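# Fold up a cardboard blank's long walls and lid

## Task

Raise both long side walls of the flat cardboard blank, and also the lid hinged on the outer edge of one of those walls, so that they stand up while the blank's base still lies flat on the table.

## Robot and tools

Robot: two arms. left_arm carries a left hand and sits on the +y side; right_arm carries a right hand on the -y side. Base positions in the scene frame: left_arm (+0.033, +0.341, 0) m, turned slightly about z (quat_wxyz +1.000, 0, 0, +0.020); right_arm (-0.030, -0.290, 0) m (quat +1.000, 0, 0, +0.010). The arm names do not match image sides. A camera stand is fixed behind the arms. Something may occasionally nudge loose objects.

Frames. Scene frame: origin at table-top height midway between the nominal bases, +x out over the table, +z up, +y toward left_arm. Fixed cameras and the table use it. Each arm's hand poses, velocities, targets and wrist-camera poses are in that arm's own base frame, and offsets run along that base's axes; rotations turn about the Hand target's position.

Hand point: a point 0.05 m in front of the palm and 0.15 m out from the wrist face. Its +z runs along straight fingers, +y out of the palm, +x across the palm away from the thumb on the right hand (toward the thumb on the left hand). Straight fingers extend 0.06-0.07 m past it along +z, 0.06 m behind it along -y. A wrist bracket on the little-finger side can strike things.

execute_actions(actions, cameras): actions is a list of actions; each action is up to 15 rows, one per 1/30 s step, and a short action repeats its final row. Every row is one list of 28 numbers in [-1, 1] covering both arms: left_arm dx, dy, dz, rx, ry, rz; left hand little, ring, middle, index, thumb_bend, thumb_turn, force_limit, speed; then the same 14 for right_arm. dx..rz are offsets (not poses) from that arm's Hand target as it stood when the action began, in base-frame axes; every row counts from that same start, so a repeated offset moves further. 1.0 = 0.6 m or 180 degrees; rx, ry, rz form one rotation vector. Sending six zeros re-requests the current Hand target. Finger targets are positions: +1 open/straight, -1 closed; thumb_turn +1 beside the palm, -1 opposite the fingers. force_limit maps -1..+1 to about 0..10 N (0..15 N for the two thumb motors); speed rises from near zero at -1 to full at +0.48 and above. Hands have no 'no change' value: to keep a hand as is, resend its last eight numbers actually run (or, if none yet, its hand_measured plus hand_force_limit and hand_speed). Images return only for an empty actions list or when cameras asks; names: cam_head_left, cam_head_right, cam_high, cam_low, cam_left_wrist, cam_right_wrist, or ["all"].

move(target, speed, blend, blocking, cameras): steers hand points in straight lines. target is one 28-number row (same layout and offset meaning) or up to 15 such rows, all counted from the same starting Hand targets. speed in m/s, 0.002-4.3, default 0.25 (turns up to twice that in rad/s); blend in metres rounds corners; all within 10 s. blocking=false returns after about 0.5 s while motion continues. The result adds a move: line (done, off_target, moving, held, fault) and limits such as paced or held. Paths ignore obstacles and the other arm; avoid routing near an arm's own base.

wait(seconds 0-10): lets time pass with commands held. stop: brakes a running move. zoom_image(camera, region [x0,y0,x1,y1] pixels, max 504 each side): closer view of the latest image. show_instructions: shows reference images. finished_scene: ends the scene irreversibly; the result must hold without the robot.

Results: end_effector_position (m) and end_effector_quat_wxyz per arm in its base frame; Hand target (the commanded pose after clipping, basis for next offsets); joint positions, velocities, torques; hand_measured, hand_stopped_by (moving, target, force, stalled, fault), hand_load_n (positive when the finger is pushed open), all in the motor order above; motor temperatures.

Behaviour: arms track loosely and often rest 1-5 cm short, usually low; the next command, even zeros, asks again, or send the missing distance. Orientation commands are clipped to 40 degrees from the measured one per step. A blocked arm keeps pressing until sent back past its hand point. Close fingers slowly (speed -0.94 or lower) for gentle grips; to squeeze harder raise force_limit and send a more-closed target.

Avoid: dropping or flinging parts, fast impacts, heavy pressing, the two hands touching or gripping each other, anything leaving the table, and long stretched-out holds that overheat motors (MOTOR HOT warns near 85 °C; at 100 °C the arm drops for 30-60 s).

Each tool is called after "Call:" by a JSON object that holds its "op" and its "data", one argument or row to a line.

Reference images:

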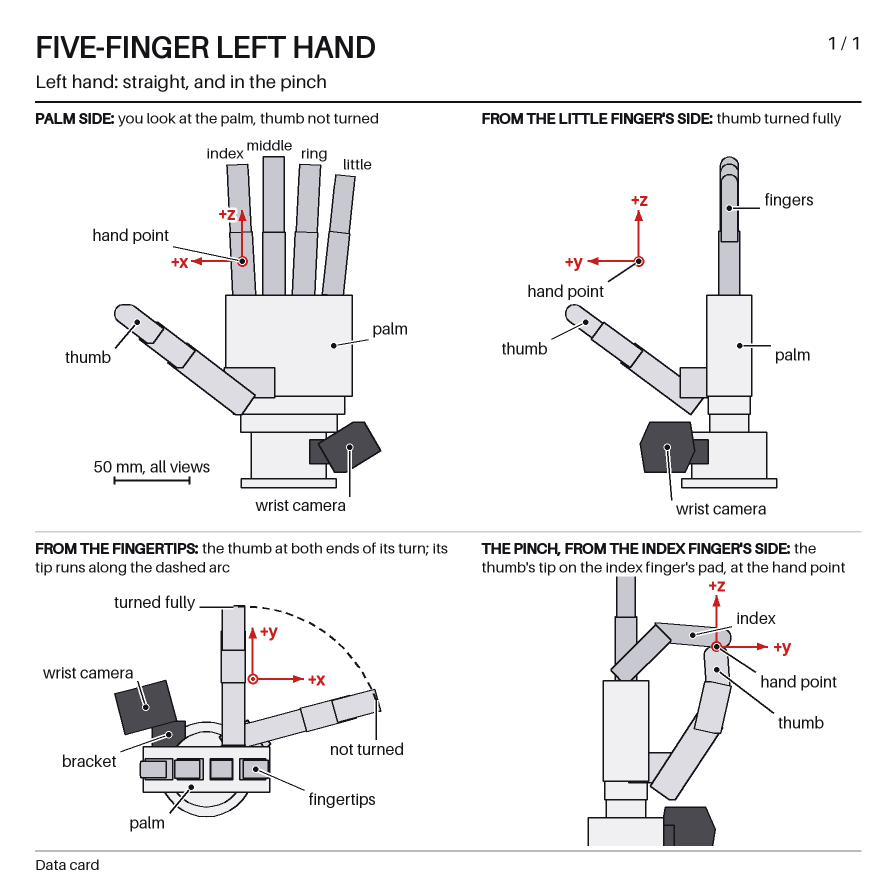

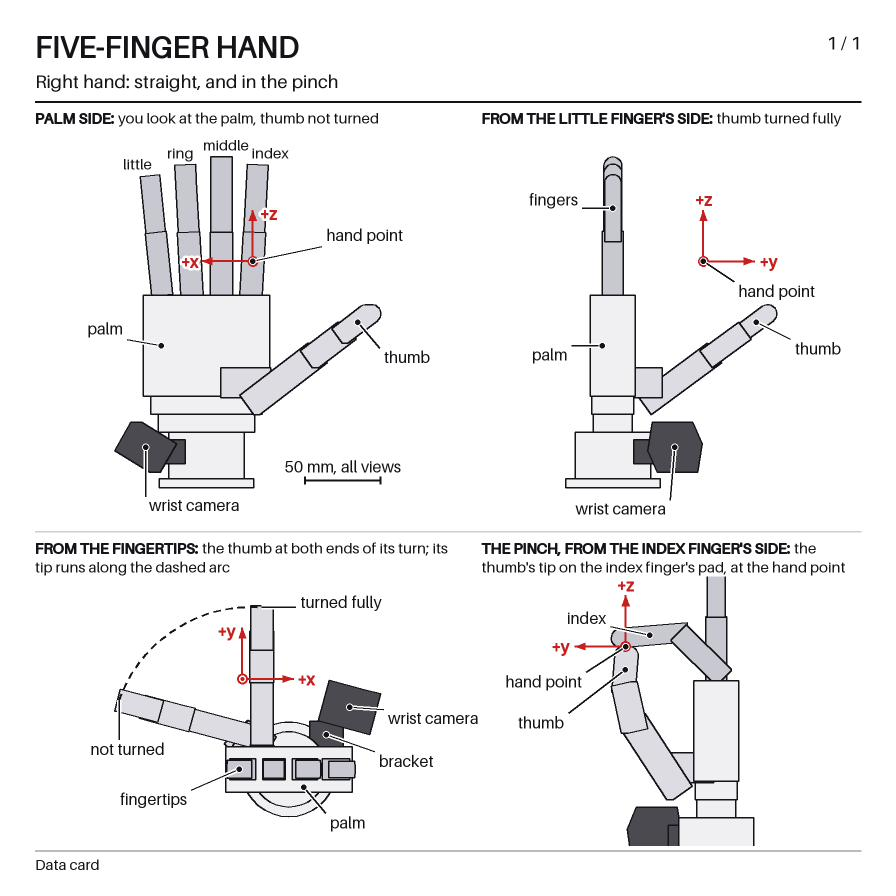

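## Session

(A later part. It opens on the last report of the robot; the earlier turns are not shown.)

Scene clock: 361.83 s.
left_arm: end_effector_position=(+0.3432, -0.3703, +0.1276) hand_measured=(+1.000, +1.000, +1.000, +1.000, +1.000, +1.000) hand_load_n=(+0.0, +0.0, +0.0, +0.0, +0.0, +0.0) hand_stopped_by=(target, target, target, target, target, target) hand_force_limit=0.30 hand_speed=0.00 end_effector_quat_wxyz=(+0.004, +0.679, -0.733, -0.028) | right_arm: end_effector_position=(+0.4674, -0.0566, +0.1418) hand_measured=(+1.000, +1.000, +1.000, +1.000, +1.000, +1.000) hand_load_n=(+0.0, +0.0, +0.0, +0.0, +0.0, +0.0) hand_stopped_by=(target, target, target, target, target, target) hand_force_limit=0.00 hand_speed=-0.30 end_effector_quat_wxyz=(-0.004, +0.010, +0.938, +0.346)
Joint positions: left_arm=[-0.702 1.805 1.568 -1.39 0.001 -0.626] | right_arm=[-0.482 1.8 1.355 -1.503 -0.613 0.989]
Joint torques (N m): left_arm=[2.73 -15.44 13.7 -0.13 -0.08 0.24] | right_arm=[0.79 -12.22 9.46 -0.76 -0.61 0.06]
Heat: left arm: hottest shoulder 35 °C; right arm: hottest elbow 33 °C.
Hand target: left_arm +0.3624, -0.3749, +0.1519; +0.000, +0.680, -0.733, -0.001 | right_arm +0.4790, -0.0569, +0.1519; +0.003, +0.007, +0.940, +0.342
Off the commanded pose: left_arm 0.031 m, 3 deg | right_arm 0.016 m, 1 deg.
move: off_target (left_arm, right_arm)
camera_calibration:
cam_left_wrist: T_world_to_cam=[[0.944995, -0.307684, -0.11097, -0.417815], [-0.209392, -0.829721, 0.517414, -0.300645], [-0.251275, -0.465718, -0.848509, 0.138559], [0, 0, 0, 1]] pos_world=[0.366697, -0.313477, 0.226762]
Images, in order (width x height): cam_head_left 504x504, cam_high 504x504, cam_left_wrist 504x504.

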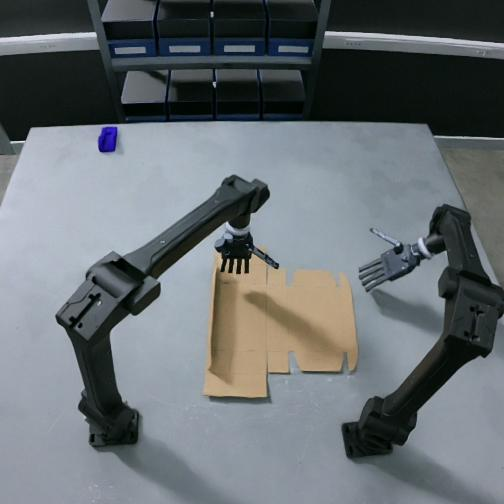

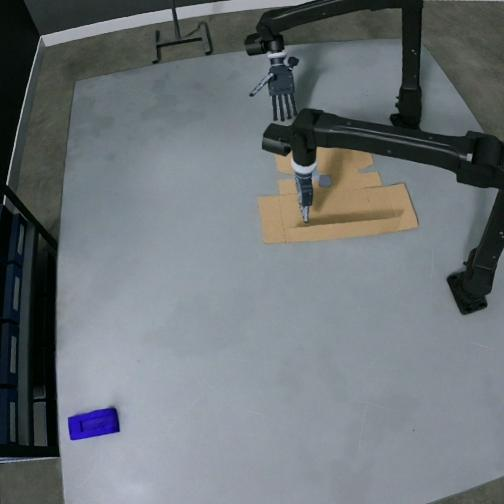

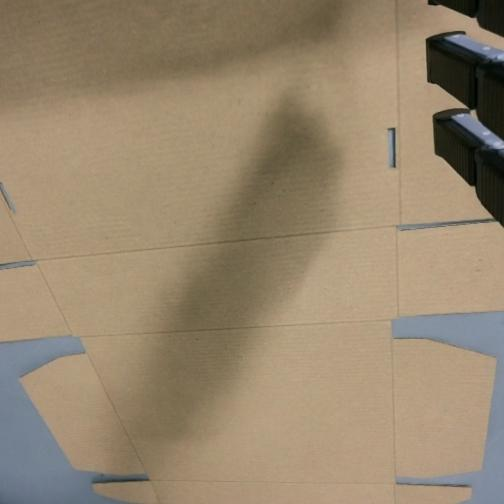

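Call:
{"op": "wait", "data": {
  "seconds": 0.1,
  "cameras": ["cam_low","cam_right_wrist","cam_head_right"]
}}

Call:
{"op": "zoom_image", "data": {
  "camera": "cam_low",
  "region": [0, 270, 130, 370]
}}

Call:
{"op": "zoom_image", "data": {
  "camera": "cam_right_wrist",
  "region": [100, 0, 504, 300]
}}

Scene clock: 363.13 s.
left_arm: end_effector_position=(+0.3432, -0.3703, +0.1276) hand_measured=(+1.000, +1.000, +1.000, +1.000, +1.000, +1.000) hand_load_n=(+0.5, +0.0, +0.0, +0.0, +0.0, +0.0) hand_stopped_by=(target, target, target, target, target, target) hand_force_limit=0.30 hand_speed=0.00 end_effector_quat_wxyz=(+0.004, +0.679, -0.733, -0.028) | right_arm: end_effector_position=(+0.4674, -0.0566, +0.1418) hand_measured=(+1.000, +1.000, +1.000, +1.000, +1.000, +1.000) hand_load_n=(+0.0, +0.0, +0.0, +0.0, +0.0, +0.0) hand_stopped_by=(target, target, target, target, target, target) hand_force_limit=0.00 hand_speed=-0.30 end_effector_quat_wxyz=(-0.004, +0.010, +0.938, +0.346)
Joint positions: left_arm=[-0.702 1.805 1.568 -1.39 0.001 -0.626] | right_arm=[-0.482 1.8 1.355 -1.503 -0.613 0.989]
Joint torques (N m): left_arm=[2.61 -15.44 13.64 -0.13 -0.09 0.24] | right_arm=[0.91 -12.22 9.44 -0.8 -0.61 0.07]
Heat: left arm: hottest shoulder 35 °C; right arm: hottest shoulder 33 °C.
Hand target: left_arm +0.3624, -0.3749, +0.1519; +0.000, +0.680, -0.733, -0.001 | right_arm +0.4790, -0.0569, +0.1519; +0.003, +0.007, +0.940, +0.342
Off the commanded pose: left_arm 0.031 m, 3 deg | right_arm 0.016 m, 1 deg.
wait: 0.10 s; at rest from the start
camera_calibration:
cam_right_wrist: T_world_to_cam=[[-0.187823, 0.776996, 0.600833, 0.0547733], [0.849433, -0.178632, 0.496542, -0.474804], [0.493139, 0.603629, -0.626455, 0.004744], [0, 0, 0, 1]] pos_world=[0.411262, -0.130237, 0.205822]
Images, in order (width x height): cam_head_right 504x504, cam_low 504x504, cam_right_wrist 504x504.

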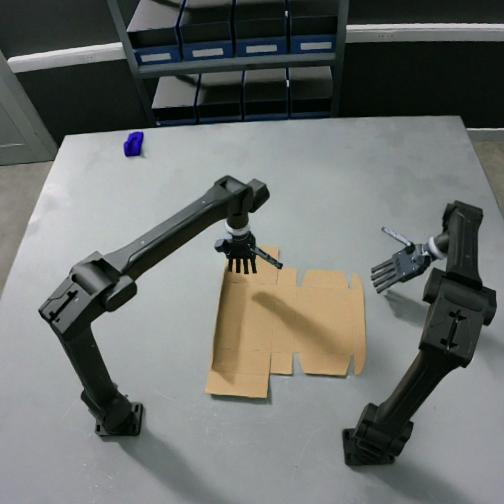

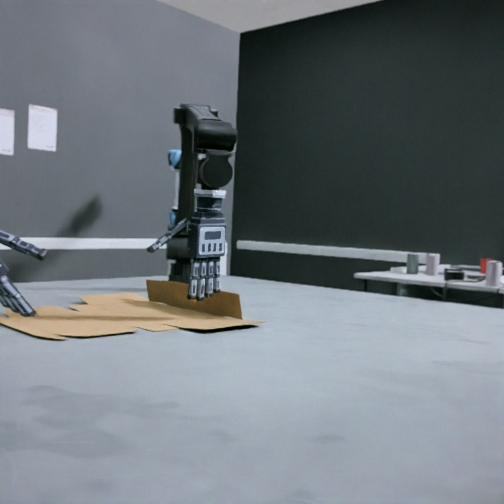

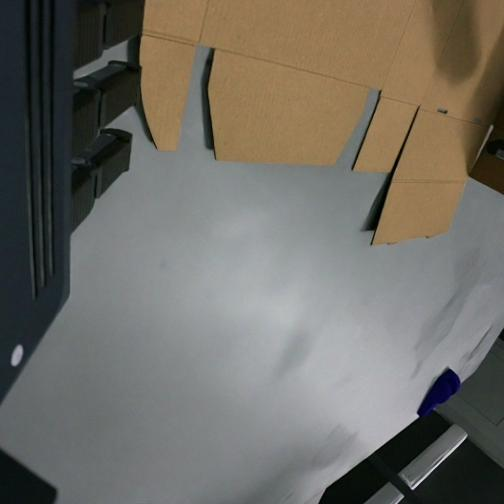

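Scaled by 3.877 from the camera's 504x504 image, which has a finer 720x720 frame.

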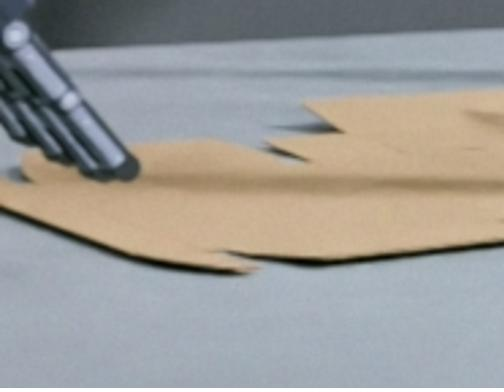

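Scaled by 1.248 from the camera's 504x504 image, which has a finer 720x720 frame.

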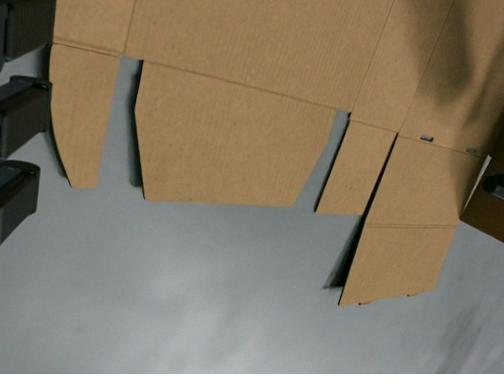

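Call:
{"op": "move", "data": {
  "target": [
    [-0.05,0.07,0.12,0,0,-0.25,1,1,1,1,1,1,0.3,-0.3,-0.01,0.1,0.1,-0.09,-0.08,0.22,1,1,1,1,1,1,0,-0.3],
    [-0.15,0.212,0.08,0,0,-0.515,1,1,1,1,1,1,0.3,-0.3,-0.028,0.264,0.06,-0.1827,-0.1597,0.447,1,1,1,1,1,1,0,-0.3],
    [-0.15,0.212,-0.06,0,0,-0.515,1,1,1,1,1,1,0.3,-0.3,-0.028,0.264,-0.04,-0.1827,-0.1597,0.447,1,1,1,1,1,1,0,-0.3]
  ],
  "speed": 0.25,
  "blend": [0.02, 0.0, 0],
  "cameras": ["all"]
}}

Call:
{"op": "zoom_image", "data": {
  "camera": "cam_head_left",
  "region": [190, 220, 410, 440]
}}

Scene clock: 371.37 s.
left_arm: end_effector_position=(+0.2733, -0.2417, +0.1201) hand_measured=(+1.000, +1.000, +1.000, +1.000, +1.000, +1.000) hand_load_n=(+0.0, -0.5, +0.0, +0.0, -0.5, +0.0) hand_stopped_by=(target, target, target, target, target, target) hand_force_limit=0.30 hand_speed=-0.30 end_effector_quat_wxyz=(+0.000, +0.046, +0.999, +0.002) | right_arm: end_effector_position=(+0.4617, +0.1008, +0.1340) hand_measured=(+1.000, +1.000, +1.000, +1.000, +1.000, +1.000) hand_load_n=(+0.0, +0.0, +0.0, +0.0, +0.0, +0.0) hand_stopped_by=(target, target, target, target, target, target) hand_force_limit=0.00 hand_speed=-0.30 end_effector_quat_wxyz=(+0.002, -0.658, +0.753, +0.001)
Joint positions: left_arm=[-0.796 1.508 1.176 -1.241 -0.003 0.868] | right_arm=[0.119 1.731 1.489 -1.326 -0.004 0.254]
Joint torques (N m): left_arm=[0.26 -9.41 8.55 0.94 0.05 0.25] | right_arm=[0.32 -12.34 7.61 0.64 0.04 -0.22]
Heat: left arm: hottest shoulder 35 °C; right arm: hottest shoulder 33 °C.
Hand target: left_arm +0.2724, -0.2478, +0.1160; +0.000, +0.061, +0.998, +0.000 | right_arm +0.4623, +0.1014, +0.1281; +0.000, -0.664, +0.748, +0.000
Off the commanded pose: left_arm 0.007 m, 2 deg | right_arm 0.006 m, 1 deg.
move: done
camera_calibration:
cam_left_wrist: T_world_to_cam=[[-0.326721, -0.943066, -0.0622912, -0.124862], [-0.807238, 0.244171, 0.537352, 0.215878], [-0.491548, 0.225848, -0.841055, 0.406485], [0, 0, 0, 1]] pos_world=[0.333276, -0.262268, 0.218096]
cam_right_wrist: T_world_to_cam=[[-0.995876, -0.0750913, -0.0509087, 0.48238], [-0.0904799, 0.863032, 0.49698, -0.109048], [0.00661705, 0.499536, -0.866268, 0.174934], [0, 0, 0, 1]] pos_world=[0.469367, 0.0429482, 0.230291]

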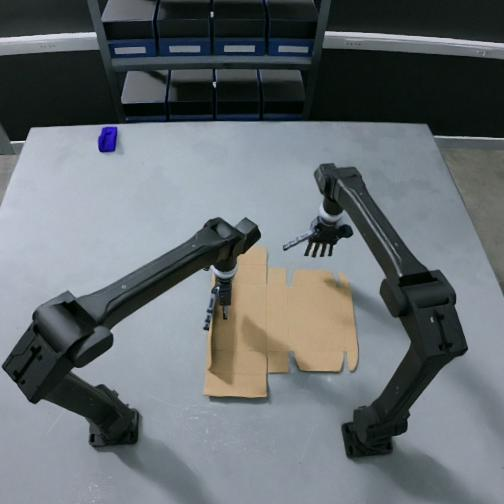

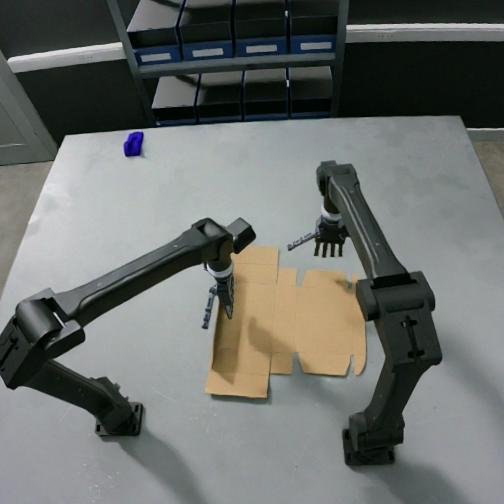

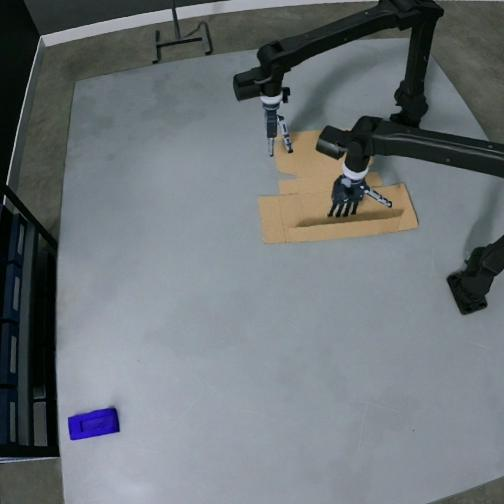

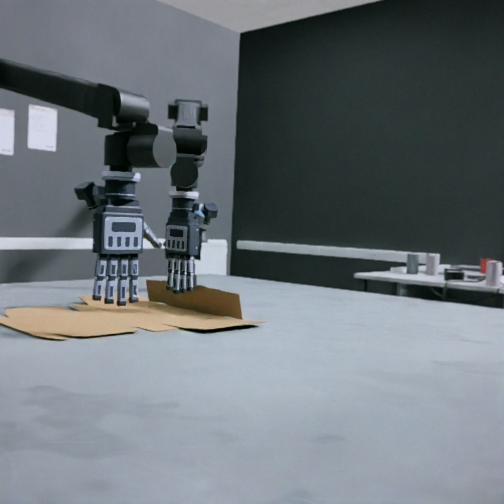

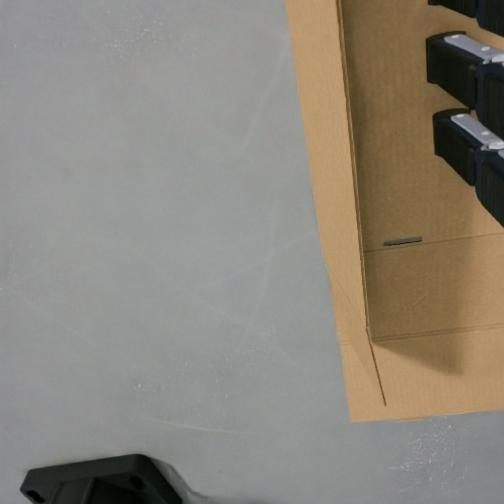

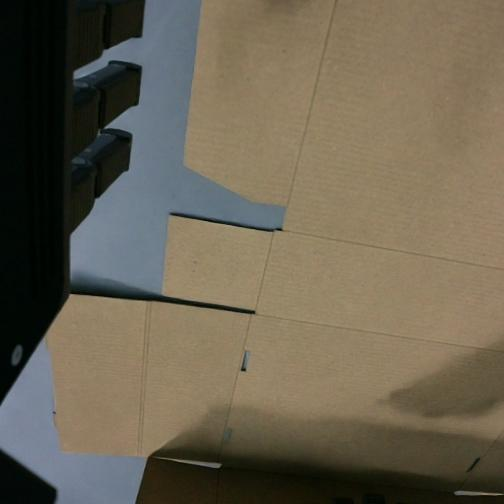

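Scaled by 2.291 from the camera's 504x504 image, which has a finer 720x720 frame.

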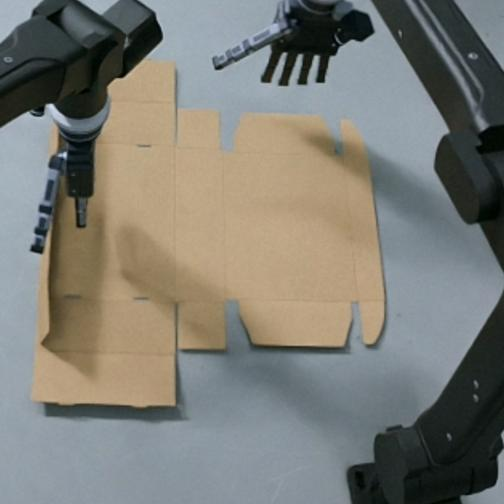

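Call:
{"op": "move", "data": {
  "target": [
    [-0.013,0.015,-0.145,0,0,0,1,1,1,1,1,1,0.3,-0.3,0.03,0.0,0.0,0,0,0,1,1,1,1,1,1,0,-0.3],
    [-0.013,0.015,-0.145,0,0,0,1,1,1,1,1,1,0.3,-0.3,0.03,0.0,-0.105,0,0,0,1,1,1,1,1,1,0,-0.3]
  ],
  "speed": 0.12,
  "cameras": ["cam_head_left","cam_right_wrist","cam_low"]
}}

Call:
{"op": "zoom_image", "data": {
  "camera": "cam_low",
  "region": [0, 220, 260, 380]
}}

Scene clock: 374.33 s.
left_arm: end_effector_position=(+0.2757, -0.2448, +0.0708) hand_measured=(+1.000, +1.000, +1.000, +1.000, +1.000, +1.000) hand_load_n=(+0.0, +0.0, -2.5, +0.0, +0.0, +0.0) hand_stopped_by=(target, target, target, target, target, target) hand_force_limit=0.30 hand_speed=-0.30 end_effector_quat_wxyz=(+0.027, +0.048, +0.998, -0.025) | right_arm: end_effector_position=(+0.4836, +0.1032, +0.0782) hand_measured=(+1.000, +1.000, +1.000, +1.000, +1.000, +1.000) hand_load_n=(+0.0, +0.0, +0.0, +0.0, +0.0, +0.0) hand_stopped_by=(target, target, target, target, target, target) hand_force_limit=0.00 hand_speed=-0.30 end_effector_quat_wxyz=(+0.011, -0.660, +0.751, -0.006)
Joint positions: left_arm=[-0.796 1.514 1.054 -1.038 0 0.871] | right_arm=[0.119 1.814 1.455 -1.188 -0.003 0.249]
Joint torques (N m): left_arm=[0.38 -5.77 4.41 2.22 -0.06 0.23] | right_arm=[0.03 -11.34 7.12 0.54 0.03 -0.21]
Heat: left arm: hottest shoulder 35 °C; right arm: hottest shoulder 33 °C.
Hand target: left_arm +0.2645, -0.2386, +0.0289; +0.000, +0.061, +0.998, +0.000 | right_arm +0.4802, +0.1014, +0.0650; +0.000, -0.664, +0.748, +0.000
Off the commanded pose: left_arm 0.044 m, 4 deg | right_arm 0.014 m, 2 deg.
move: off_target (left_arm, right_arm)
camera_calibration:
cam_right_wrist: T_world_to_cam=[[-0.994241, -0.0794816, -0.0718902, 0.502866], [-0.104792, 0.861551, 0.496737, -0.074338], [0.0224557, 0.50141, -0.864918, 0.117381], [0, 0, 0, 1]] pos_world=[0.489544, 0.0451584, 0.174603]
Images, in order (width x height): cam_head_left 504x504, cam_low 504x504, cam_right_wrist 504x504.

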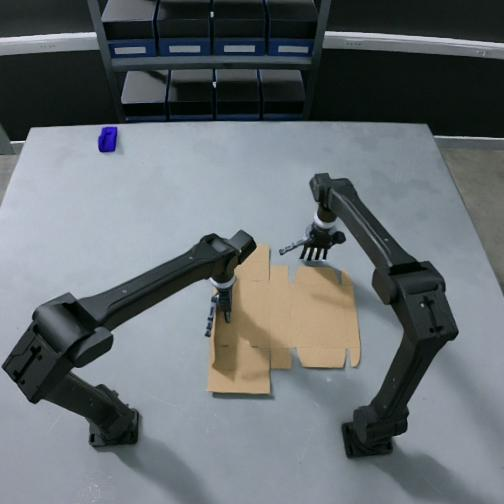

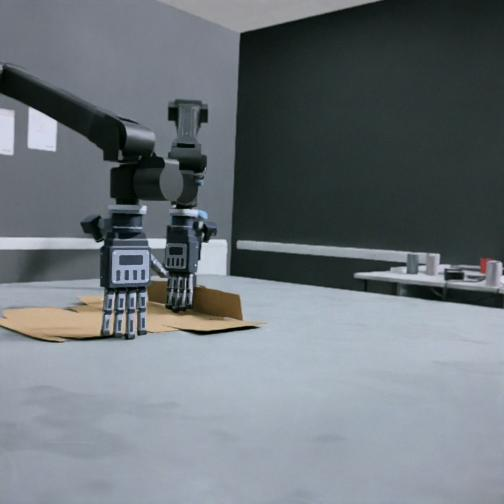

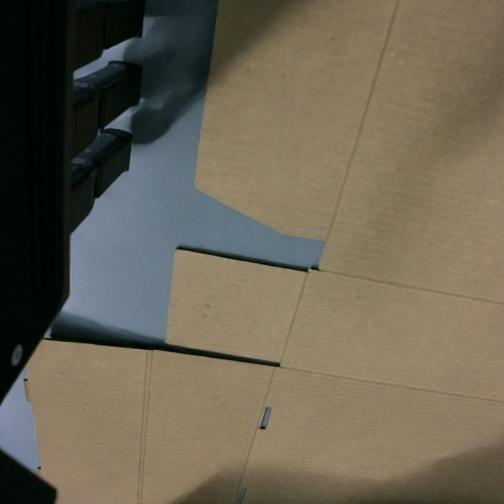

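Scaled by 1.938 from the camera's 504x504 image, which has a finer 720x720 frame.

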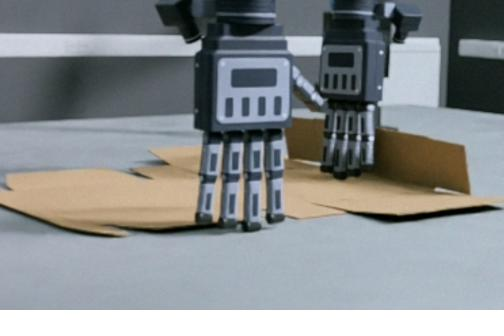

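Call:
{"op": "move", "data": {
  "target": [
    [0,0,0,0,0,0,1,1,1,1,1,1,0.3,-0.3,0.045,0.0,0.03,0,0,0,0.55,0.55,0.53,0.55,1,1,0,-0.3],
    [0,0,0,0,0,0,1,1,1,1,1,1,0.3,-0.3,0.045,0.0,-0.03,0,0,0,0.55,0.55,0.53,0.55,1,1,0,-0.3]
  ],
  "speed": 0.08,
  "cameras": ["cam_right_wrist","cam_low"]
}}

Call:
{"op": "zoom_image", "data": {
  "camera": "cam_low",
  "region": [0, 220, 260, 380]
}}

Scene clock: 376.37 s.
left_arm: end_effector_position=(+0.2769, -0.2460, +0.0706) hand_measured=(+1.000, +1.000, +1.000, +1.000, +1.000, +1.000) hand_load_n=(+0.0, +0.0, -2.0, +0.0, +0.0, +0.0) hand_stopped_by=(target, target, target, target, target, target) hand_force_limit=0.30 hand_speed=-0.30 end_effector_quat_wxyz=(+0.029, +0.049, +0.998, -0.027) | right_arm: end_effector_position=(+0.4995, +0.1034, +0.0684) hand_measured=(+0.550, +0.550, +0.530, +0.550, +1.000, +1.000) hand_load_n=(+0.0, +0.0, -9.0, +0.0, +0.0, -0.5) hand_stopped_by=(target, target, target, target, target, target) hand_force_limit=0.00 hand_speed=-0.30 end_effector_quat_wxyz=(-0.001, -0.663, +0.748, +0.000)
Joint positions: left_arm=[-0.796 1.514 1.054 -1.032 0.001 0.873] | right_arm=[0.119 1.881 1.523 -1.214 0.001 0.239]
Joint torques (N m): left_arm=[0.38 -5.66 4.45 2.02 -0.1 0.21] | right_arm=[-0.38 -11.63 7.28 1.95 -0.14 -0.18]
Heat: left arm: hottest shoulder 35 °C; right arm: hottest shoulder 33 °C.
Hand target: left_arm +0.2645, -0.2386, +0.0289; +0.000, +0.061, +0.998, +0.000 | right_arm +0.5073, +0.1015, +0.0471; +0.000, -0.664, +0.748, +0.000
Off the commanded pose: left_arm 0.044 m, 5 deg | right_arm 0.023 m, 0 deg.
move: off_target (left_arm, right_arm)
camera_calibration:
cam_right_wrist: T_world_to_cam=[[-0.99487, -0.0898036, -0.0465817, 0.517564], [-0.101088, 0.86433, 0.492661, -0.0699029], [-0.00398073, 0.494842, -0.868974, 0.122598], [0, 0, 0, 1]] pos_world=[0.508331, 0.0462315, 0.165082]
Images, in order (width x height): cam_low 504x504, cam_right_wrist 504x504.

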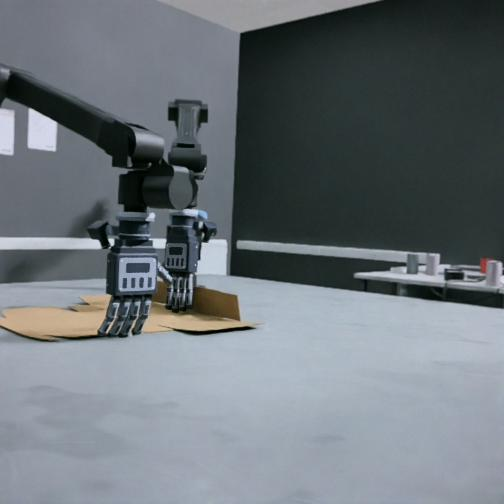

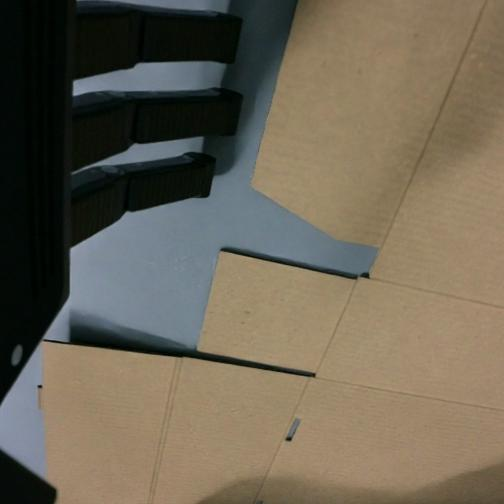

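Scaled by 1.938 from the camera's 504x504 image, which has a finer 720x720 frame.

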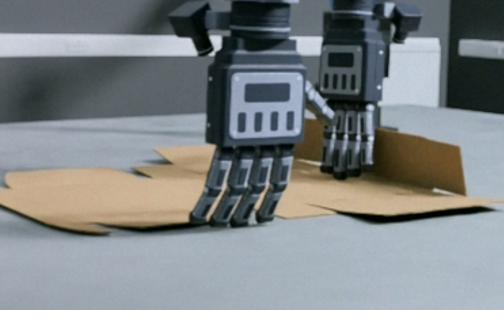

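Call:
{"op": "move", "data": {
  "target": [
    [0,0,0,0,0,0,1,1,1,1,1,1,0.3,-0.3,-0.07,0.0,0.015,0,0,0,0.55,0.55,0.53,0.55,1,1,0,-0.3]
  ],
  "speed": 0.08,
  "cameras": ["cam_right_wrist","cam_low","cam_head_left"]
}}

Call:
{"op": "zoom_image", "data": {
  "camera": "cam_low",
  "region": [0, 220, 260, 380]
}}

Scene clock: 377.80 s.
left_arm: end_effector_position=(+0.2774, -0.2465, +0.0705) hand_measured=(+1.000, +1.000, +1.000, +1.000, +1.000, +1.000) hand_load_n=(+0.0, +0.0, -1.5, +0.0, +0.0, +0.0) hand_stopped_by=(target, target, target, target, target, target) hand_force_limit=0.30 hand_speed=-0.30 end_effector_quat_wxyz=(+0.029, +0.049, +0.998, -0.028) | right_arm: end_effector_position=(+0.4770, +0.1003, +0.0675) hand_measured=(+0.550, +0.550, +0.530, +0.550, +1.000, +1.000) hand_load_n=(+0.0, +0.0, +1.0, +0.0, +0.0, +0.0) hand_stopped_by=(target, target, target, target, target, target) hand_force_limit=0.00 hand_speed=-0.30 end_effector_quat_wxyz=(+0.014, -0.663, +0.748, -0.012)
Joint positions: left_arm=[-0.796 1.514 1.054 -1.029 0.001 0.873] | right_arm=[0.119 1.8 1.407 -1.141 0.004 0.239]
Joint torques (N m): left_arm=[0.44 -5.71 4.51 1.94 -0.1 0.22] | right_arm=[0.32 -12.81 5.82 0.25 -0.21 -0.07]
Heat: left arm: hottest shoulder 35 °C; right arm: hottest shoulder 33 °C.
Hand target: left_arm +0.2644, -0.2386, +0.0289; +0.000, +0.061, +0.998, +0.000 | right_arm +0.4653, +0.1014, +0.0561; +0.000, -0.664, +0.748, +0.000
Off the commanded pose: left_arm 0.044 m, 5 deg | right_arm 0.016 m, 2 deg.
move: off_target (left_arm, right_arm)
camera_calibration:
cam_right_wrist: T_world_to_cam=[[-0.992372, -0.0899916, -0.0842592, 0.496302], [-0.119918, 0.863197, 0.490419, -0.0597221], [0.0285987, 0.496783, -0.867404, 0.10744], [0, 0, 0, 1]] pos_world=[0.482281, 0.0428406, 0.164301]
Images, in order (width x height): cam_head_left 504x504, cam_low 504x504, cam_right_wrist 504x504.

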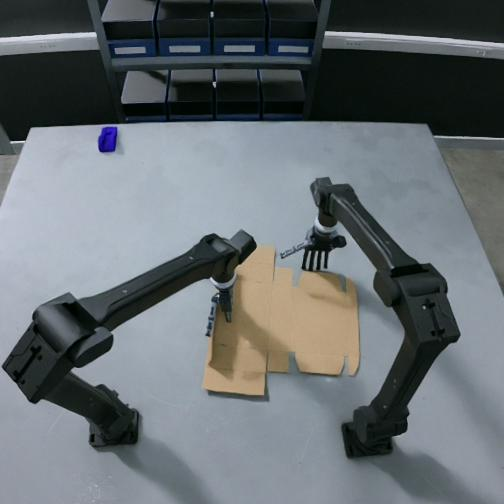

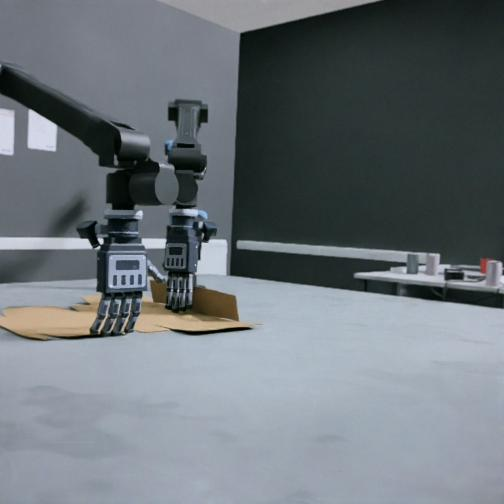

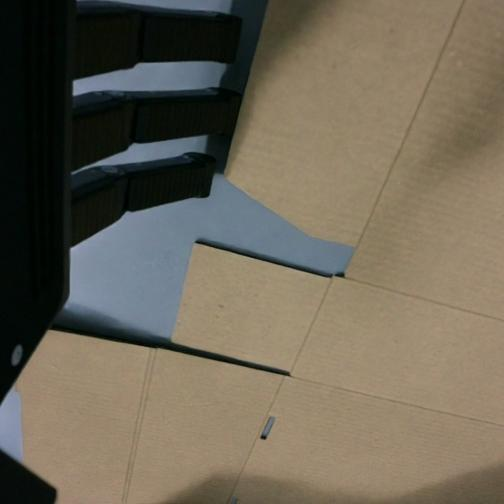

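Scaled by 1.938 from the camera's 504x504 image, which has a finer 720x720 frame.

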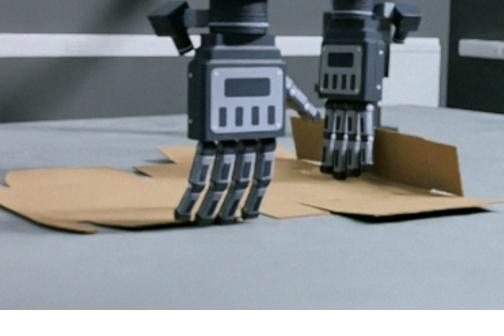

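Call:
{"op": "move", "data": {
  "target": [
    [0,0,0,0,0,0,1,1,1,1,1,1,0.3,-0.3,-0.08,0.0,0.0,0,0,0,0.55,0.55,0.53,0.55,1,1,0,-0.3]
  ],
  "speed": 0.08,
  "cameras": ["cam_right_wrist","cam_low","cam_head_left"]
}}

Call:
{"op": "zoom_image", "data": {
  "camera": "cam_low",
  "region": [0, 220, 260, 380]
}}

Scene clock: 379.00 s.
left_arm: end_effector_position=(+0.2783, -0.2474, +0.0703) hand_measured=(+1.000, +1.000, +1.000, +1.000, +1.000, +1.000) hand_load_n=(+0.0, +0.0, -2.0, +0.0, +0.0, +0.0) hand_stopped_by=(target, target, target, target, target, target) hand_force_limit=0.30 hand_speed=-0.30 end_effector_quat_wxyz=(+0.031, +0.049, +0.998, -0.030) | right_arm: end_effector_position=(+0.4284, +0.0929, +0.0666) hand_measured=(+0.550, +0.550, +0.530, +0.550, +1.000, +1.000) hand_load_n=(+0.0, +0.0, +1.0, +0.0, +0.0, +0.0) hand_stopped_by=(target, target, target, target, target, target) hand_force_limit=0.00 hand_speed=-0.30 end_effector_quat_wxyz=(+0.010, -0.663, +0.748, -0.014)
Joint positions: left_arm=[-0.796 1.514 1.054 -1.025 0.001 0.874] | right_arm=[0.119 1.687 1.249 -1.101 0.012 0.239]
Joint torques (N m): left_arm=[0.5 -5.71 4.48 1.73 -0.1 0.21] | right_arm=[1.32 -10.87 5.89 0.34 -0.47 0.07]
Heat: left arm: hottest shoulder 35 °C; right arm: hottest shoulder 33 °C.
Hand target: left_arm +0.2644, -0.2386, +0.0289; +0.000, +0.061, +0.998, +0.000 | right_arm +0.4172, +0.1015, +0.0560; +0.000, -0.664, +0.747, +0.000
Off the commanded pose: left_arm 0.044 m, 5 deg | right_arm 0.018 m, 2 deg.
move: off_target (left_arm, right_arm)
camera_calibration:
cam_right_wrist: T_world_to_cam=[[-0.99269, -0.0904493, -0.0799065, 0.447266], [-0.117948, 0.867384, 0.48346, -0.0594785], [0.025581, 0.489351, -0.871712, 0.113905], [0, 0, 0, 1]] pos_world=[0.434067, 0.0363063, 0.163787]
Images, in order (width x height): cam_head_left 504x504, cam_low 504x504, cam_right_wrist 504x504.

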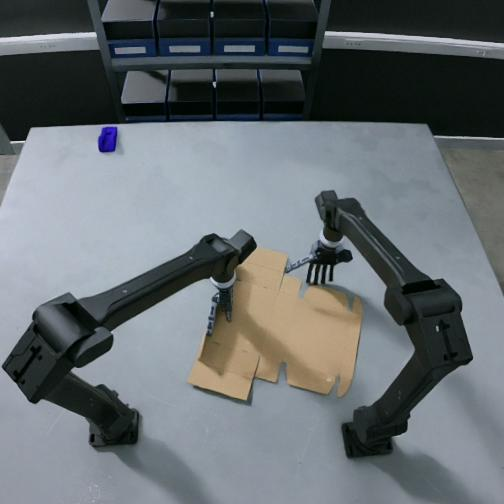

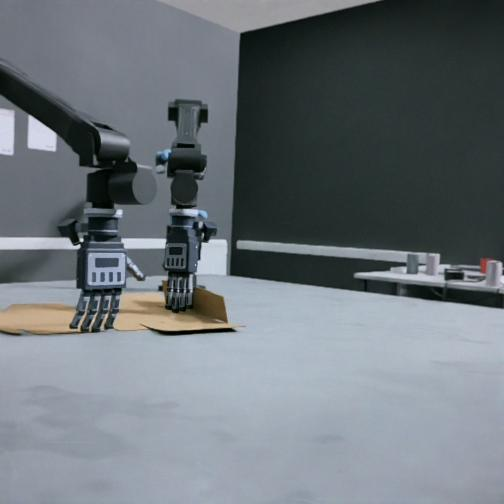

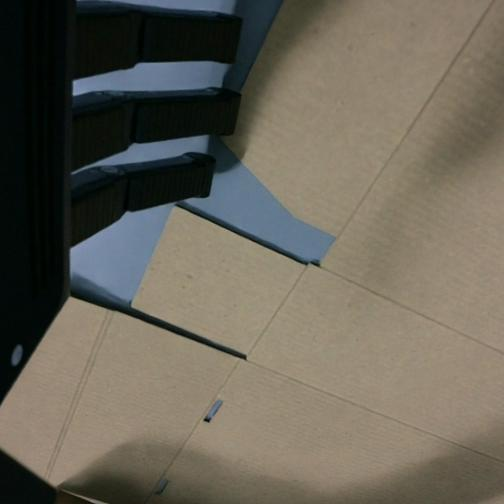

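Scaled by 1.938 from the camera's 504x504 image, which has a finer 720x720 frame.

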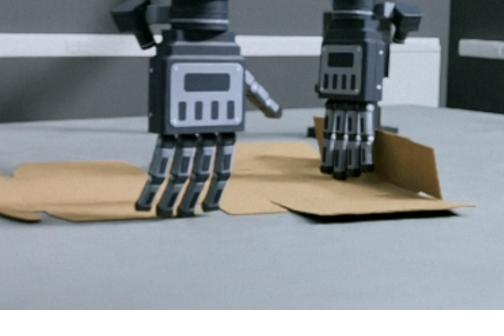

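Call:
{"op": "move", "data": {
  "target": [
    [0,0,0,0,0,0,1,1,1,1,1,1,0.3,-0.3,0.03,0.0,0.0,0,0,0,0.55,0.55,0.53,0.55,1,1,0,-0.3],
    [0.023,-0.0147,0.12,0,0,0,1,1,1,1,1,1,0.3,-0.3,0.05,0.0,0.17,0,0,0,1,1,1,1,1,1,0,-0.3],
    [0.023,-0.0147,0.25,0,0,0,1,1,1,1,1,1,0.3,-0.3,0.05,-0.1,0.2,0,0,0,1,1,1,1,1,1,0,-0.3]
  ],
  "speed": 0.15,
  "blend": [0, 0.0, 0],
  "cameras": ["cam_head_left","cam_high"]
}}

Call:
{"op": "zoom_image", "data": {
  "camera": "cam_head_left",
  "region": [170, 220, 390, 440]
}}

Scene clock: 384.27 s.
left_arm: end_effector_position=(+0.2663, -0.2347, +0.1550) hand_measured=(+1.000, +1.000, +1.000, +1.000, +1.000, +1.000) hand_load_n=(+0.0, +0.0, +0.0, +0.0, +0.0, +0.0) hand_stopped_by=(target, target, target, target, target, target) hand_force_limit=0.30 hand_speed=-0.30 end_effector_quat_wxyz=(-0.023, +0.051, +0.998, +0.021) | right_arm: end_effector_position=(+0.4337, +0.0428, +0.1584) hand_measured=(+1.000, +1.000, +1.000, +1.000, +1.000, +1.000) hand_load_n=(+0.0, -0.5, +0.0, +0.0, +0.0, +0.0) hand_stopped_by=(target, target, target, target, target, target) hand_force_limit=0.00 hand_speed=-0.30 end_effector_quat_wxyz=(-0.017, -0.660, +0.751, +0.013)
Joint positions: left_arm=[-0.796 1.5 1.251 -1.384 0.001 0.878] | right_arm=[0.011 1.669 1.468 -1.412 0.002 0.14]
Joint torques (N m): left_arm=[0.97 -11.81 13.59 -0.13 -0.11 0.24] | right_arm=[-0.15 -12.22 11.26 -0.1 -0.13 -0.21]
Heat: left arm: hottest shoulder 35 °C; right arm: hottest elbow 34 °C.
Hand target: left_arm +0.2782, -0.2474, +0.1789; +0.000, +0.061, +0.998, +0.001 | right_arm +0.4472, +0.0415, +0.1760; +0.000, -0.664, +0.747, +0.000
Off the commanded pose: left_arm 0.030 m, 4 deg | right_arm 0.022 m, 3 deg.
move: off_target (left_arm, right_arm); target 2's new numbers were sent with right_arm's hand 0.018 m and 2 deg from that target
Images, in order (width x height): cam_head_left 504x504, cam_high 504x504.

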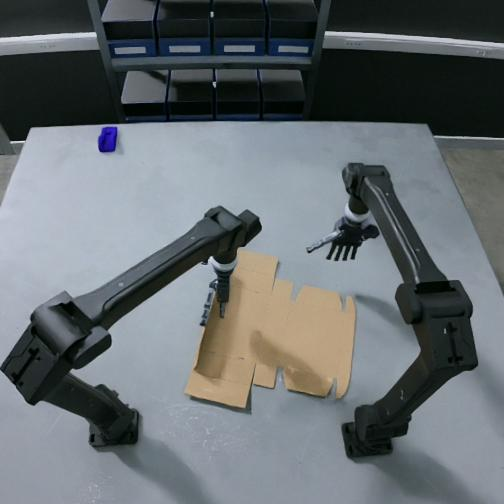

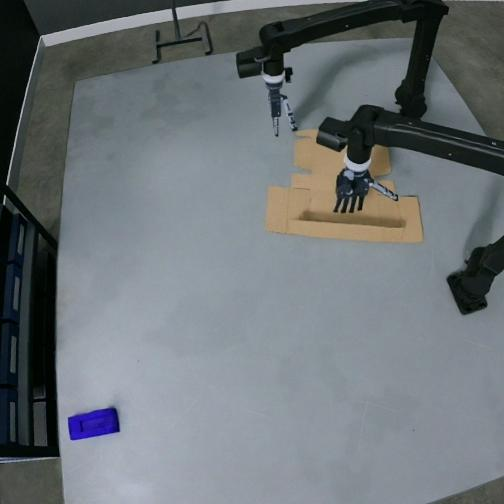

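Scaled by 2.291 from the camera's 504x504 image, which has a finer 720x720 frame.

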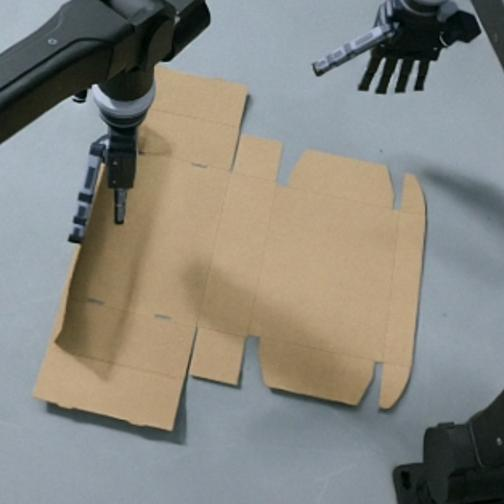

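Call:
{"op": "execute_actions", "data": {
  "actions": []
}}

Scene clock: 386.07 s.
left_arm: end_effector_position=(+0.2663, -0.2347, +0.1550) hand_measured=(+1.000, +1.000, +1.000, +1.000, +1.000, +1.000) hand_load_n=(+0.0, +0.0, +0.0, +0.0, +0.0, +0.0) hand_stopped_by=(target, target, target, target, target, target) hand_force_limit=0.30 hand_speed=-0.30 end_effector_quat_wxyz=(-0.023, +0.051, +0.998, +0.021) | right_arm: end_effector_position=(+0.4337, +0.0428, +0.1584) hand_measured=(+1.000, +1.000, +1.000, +1.000, +1.000, +1.000) hand_load_n=(+0.0, +0.0, +0.0, +0.0, +0.0, +0.0) hand_stopped_by=(target, target, target, target, target, target) hand_force_limit=0.00 hand_speed=-0.30 end_effector_quat_wxyz=(-0.017, -0.660, +0.751, +0.013)
Joint positions: left_arm=[-0.796 1.5 1.251 -1.384 0.001 0.878] | right_arm=[0.011 1.669 1.468 -1.412 0.002 0.139]
Joint velocities: within noise
Joint torques (N m): left_arm=[1.03 -11.69 13.56 -0.16 -0.1 0.24] | right_arm=[-0.21 -12.22 11.26 -0.12 -0.15 -0.22]
Motor temperatures (°C): left_arm=[32 34 34 27 26 26] | right_arm=[26 33 34 29 28 28]
Heat: left arm: hottest shoulder 34 °C; right arm: hottest elbow 34 °C.
Hand target: left_arm +0.2782, -0.2474, +0.1789; +0.000, +0.061, +0.998, +0.001 | right_arm +0.4472, +0.0415, +0.1760; +0.000, -0.664, +0.748, +0.000
Off the commanded pose: left_arm 0.030 m, 4 deg | right_arm 0.022 m, 3 deg.
camera_calibration:
cam_left_wrist: T_world_to_cam=[[-0.339301, -0.936821, -0.085094, -0.109943], [-0.779642, 0.229447, 0.582677, 0.171931], [-0.52634, 0.264045, -0.808237, 0.444041], [0, 0, 0, 1]] pos_world=[0.330457, -0.259693, 0.249354]
cam_right_wrist: T_world_to_cam=[[-0.996661, -0.081506, -0.00495409, 0.444675], [-0.0732565, 0.865686, 0.495198, -0.0809892], [-0.0360729, 0.493907, -0.868766, 0.24444], [0, 0, 0, 1]] pos_world=[0.446075, -0.0143757, 0.25467]

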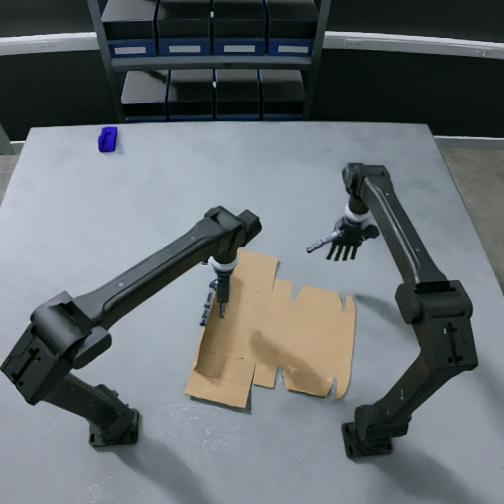

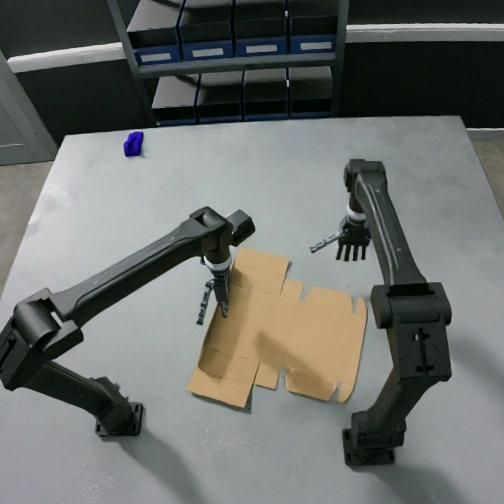

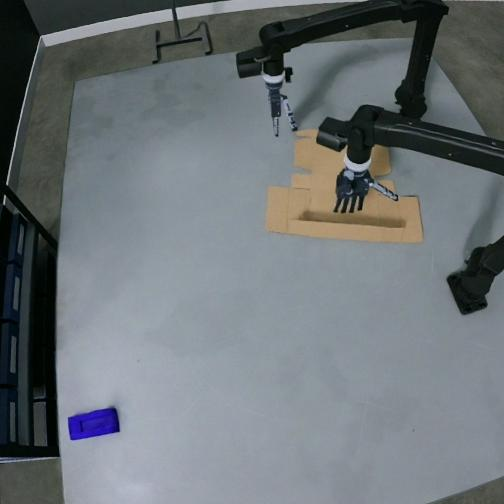

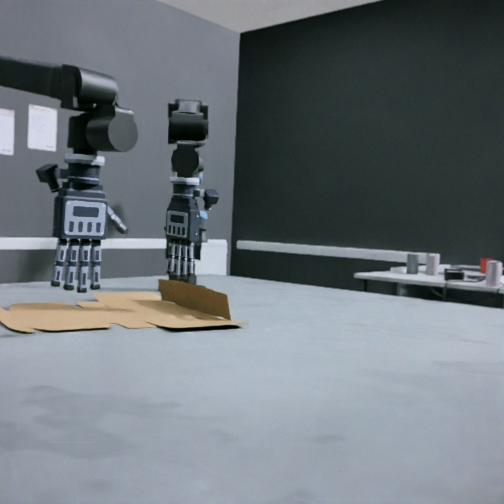

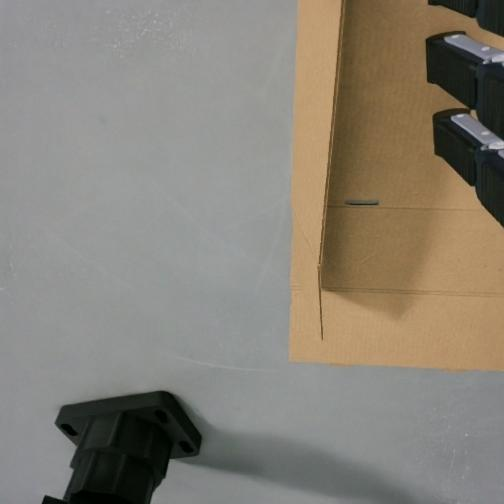

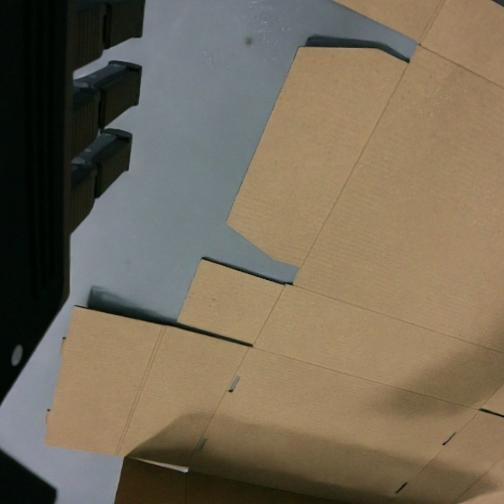

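Call:
{"op": "move", "data": {
  "target": [
    [0.0, 0.0, 0.05, 0, 0, 0, 1, 1, 1, 1, 1, 1, 0.3, -0.3, 0, 0, 0, 0, 0, 0, 1, 1, 1, 1, 1, 1, 0, -0.3],
    [0.4077, -0.3215, 0.06, 0, 0, 0.432, 1, 1, 1, 1, 1, 1, 0.3, -0.3, 0, 0, 0, 0, 0, 0, 1, 1, 1, 1, 1, 1, 0, -0.3]
  ],
  "speed": 0.25,
  "blend": [0.02, 0],
  "cameras": ["cam_head_left", "cam_high", "cam_left_wrist", "cam_low"]
}}

Scene clock: 401.90 s.
left_arm: end_effector_position=(+0.5069, -0.4400, +0.2019) hand_measured=(+1.000, +1.000, +1.000, +1.000, +1.000, +1.000) hand_load_n=(+0.0, +0.0, +0.0, +0.0, +0.0, +0.0) hand_stopped_by=(target, target, target, target, target, target) hand_force_limit=0.30 hand_speed=-0.30 end_effector_quat_wxyz=(+0.015, -0.573, +0.817, -0.060) | right_arm: end_effector_position=(+0.4336, +0.0427, +0.1584) hand_measured=(+1.000, +1.000, +1.000, +1.000, +1.000, +1.000) hand_load_n=(+0.0, +0.5, +0.0, +0.0, +0.0, +0.0) hand_stopped_by=(target, target, target, target, target, target) hand_force_limit=0.00 hand_speed=-0.30 end_effector_quat_wxyz=(-0.017, -0.660, +0.751, +0.013)
Joint positions: left_arm=[-0.641 2.256 2.502 -1.692 0.01 -0.294] | right_arm=[0.011 1.669 1.468 -1.412 0.002 0.139]
Joint torques (N m): left_arm=[2.73 -19.02 14.95 0.25 0.11 -0.06] | right_arm=[-0.26 -12.34 11.3 -0.14 -0.15 -0.23]
Heat: left arm: hottest elbow 35 °C; right arm: hottest elbow 37 °C.
Hand target: left_arm +0.5230, -0.4402, +0.2151; +0.000, -0.579, +0.815, +0.000 | right_arm +0.4472, +0.0415, +0.1760; +0.000, -0.664, +0.747, +0.000
Off the commanded pose: left_arm 0.021 m, 7 deg | right_arm 0.022 m, 3 deg.
joint sent to its limit (left arm) — joint 4 (wrist pitch), lower limit. The joint targets are off in orientation, not in position.
move: off_target (left_arm, right_arm); blend cut to 0.0151 m at target 1
camera_calibration:
cam_left_wrist: T_world_to_cam=[[0.829912, -0.554112, 0.0648483, -0.671207], [-0.492912, -0.673832, 0.550443, -0.15698], [-0.261311, -0.488784, -0.83235, 0.201983], [0, 0, 0, 1]] pos_world=[0.532446, -0.378976, 0.298055]
Images, in order (width x height): cam_head_left 504x504, cam_high 504x504, cam_low 504x504, cam_left_wrist 504x504.

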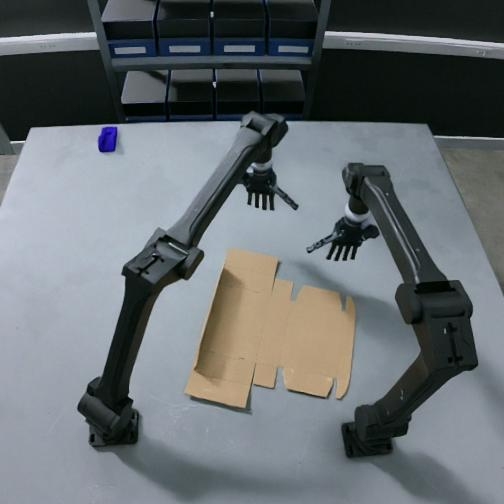

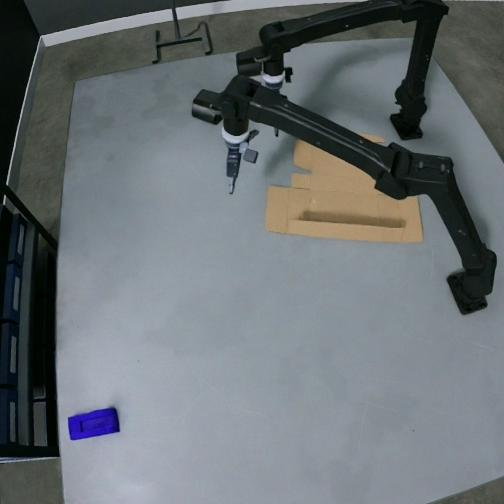

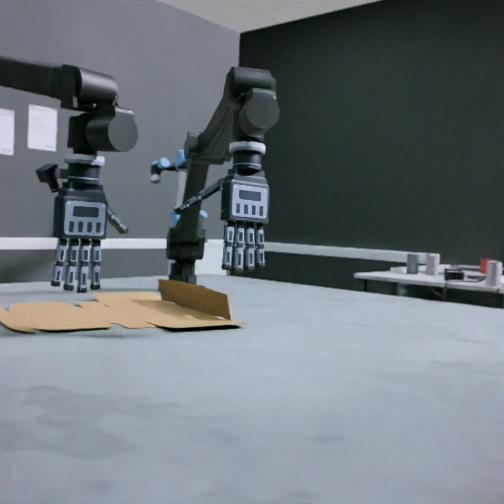

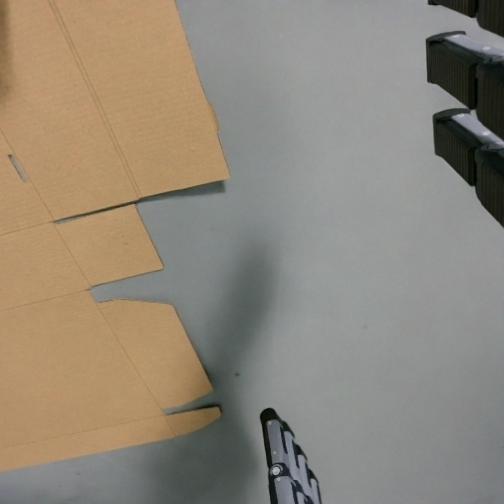

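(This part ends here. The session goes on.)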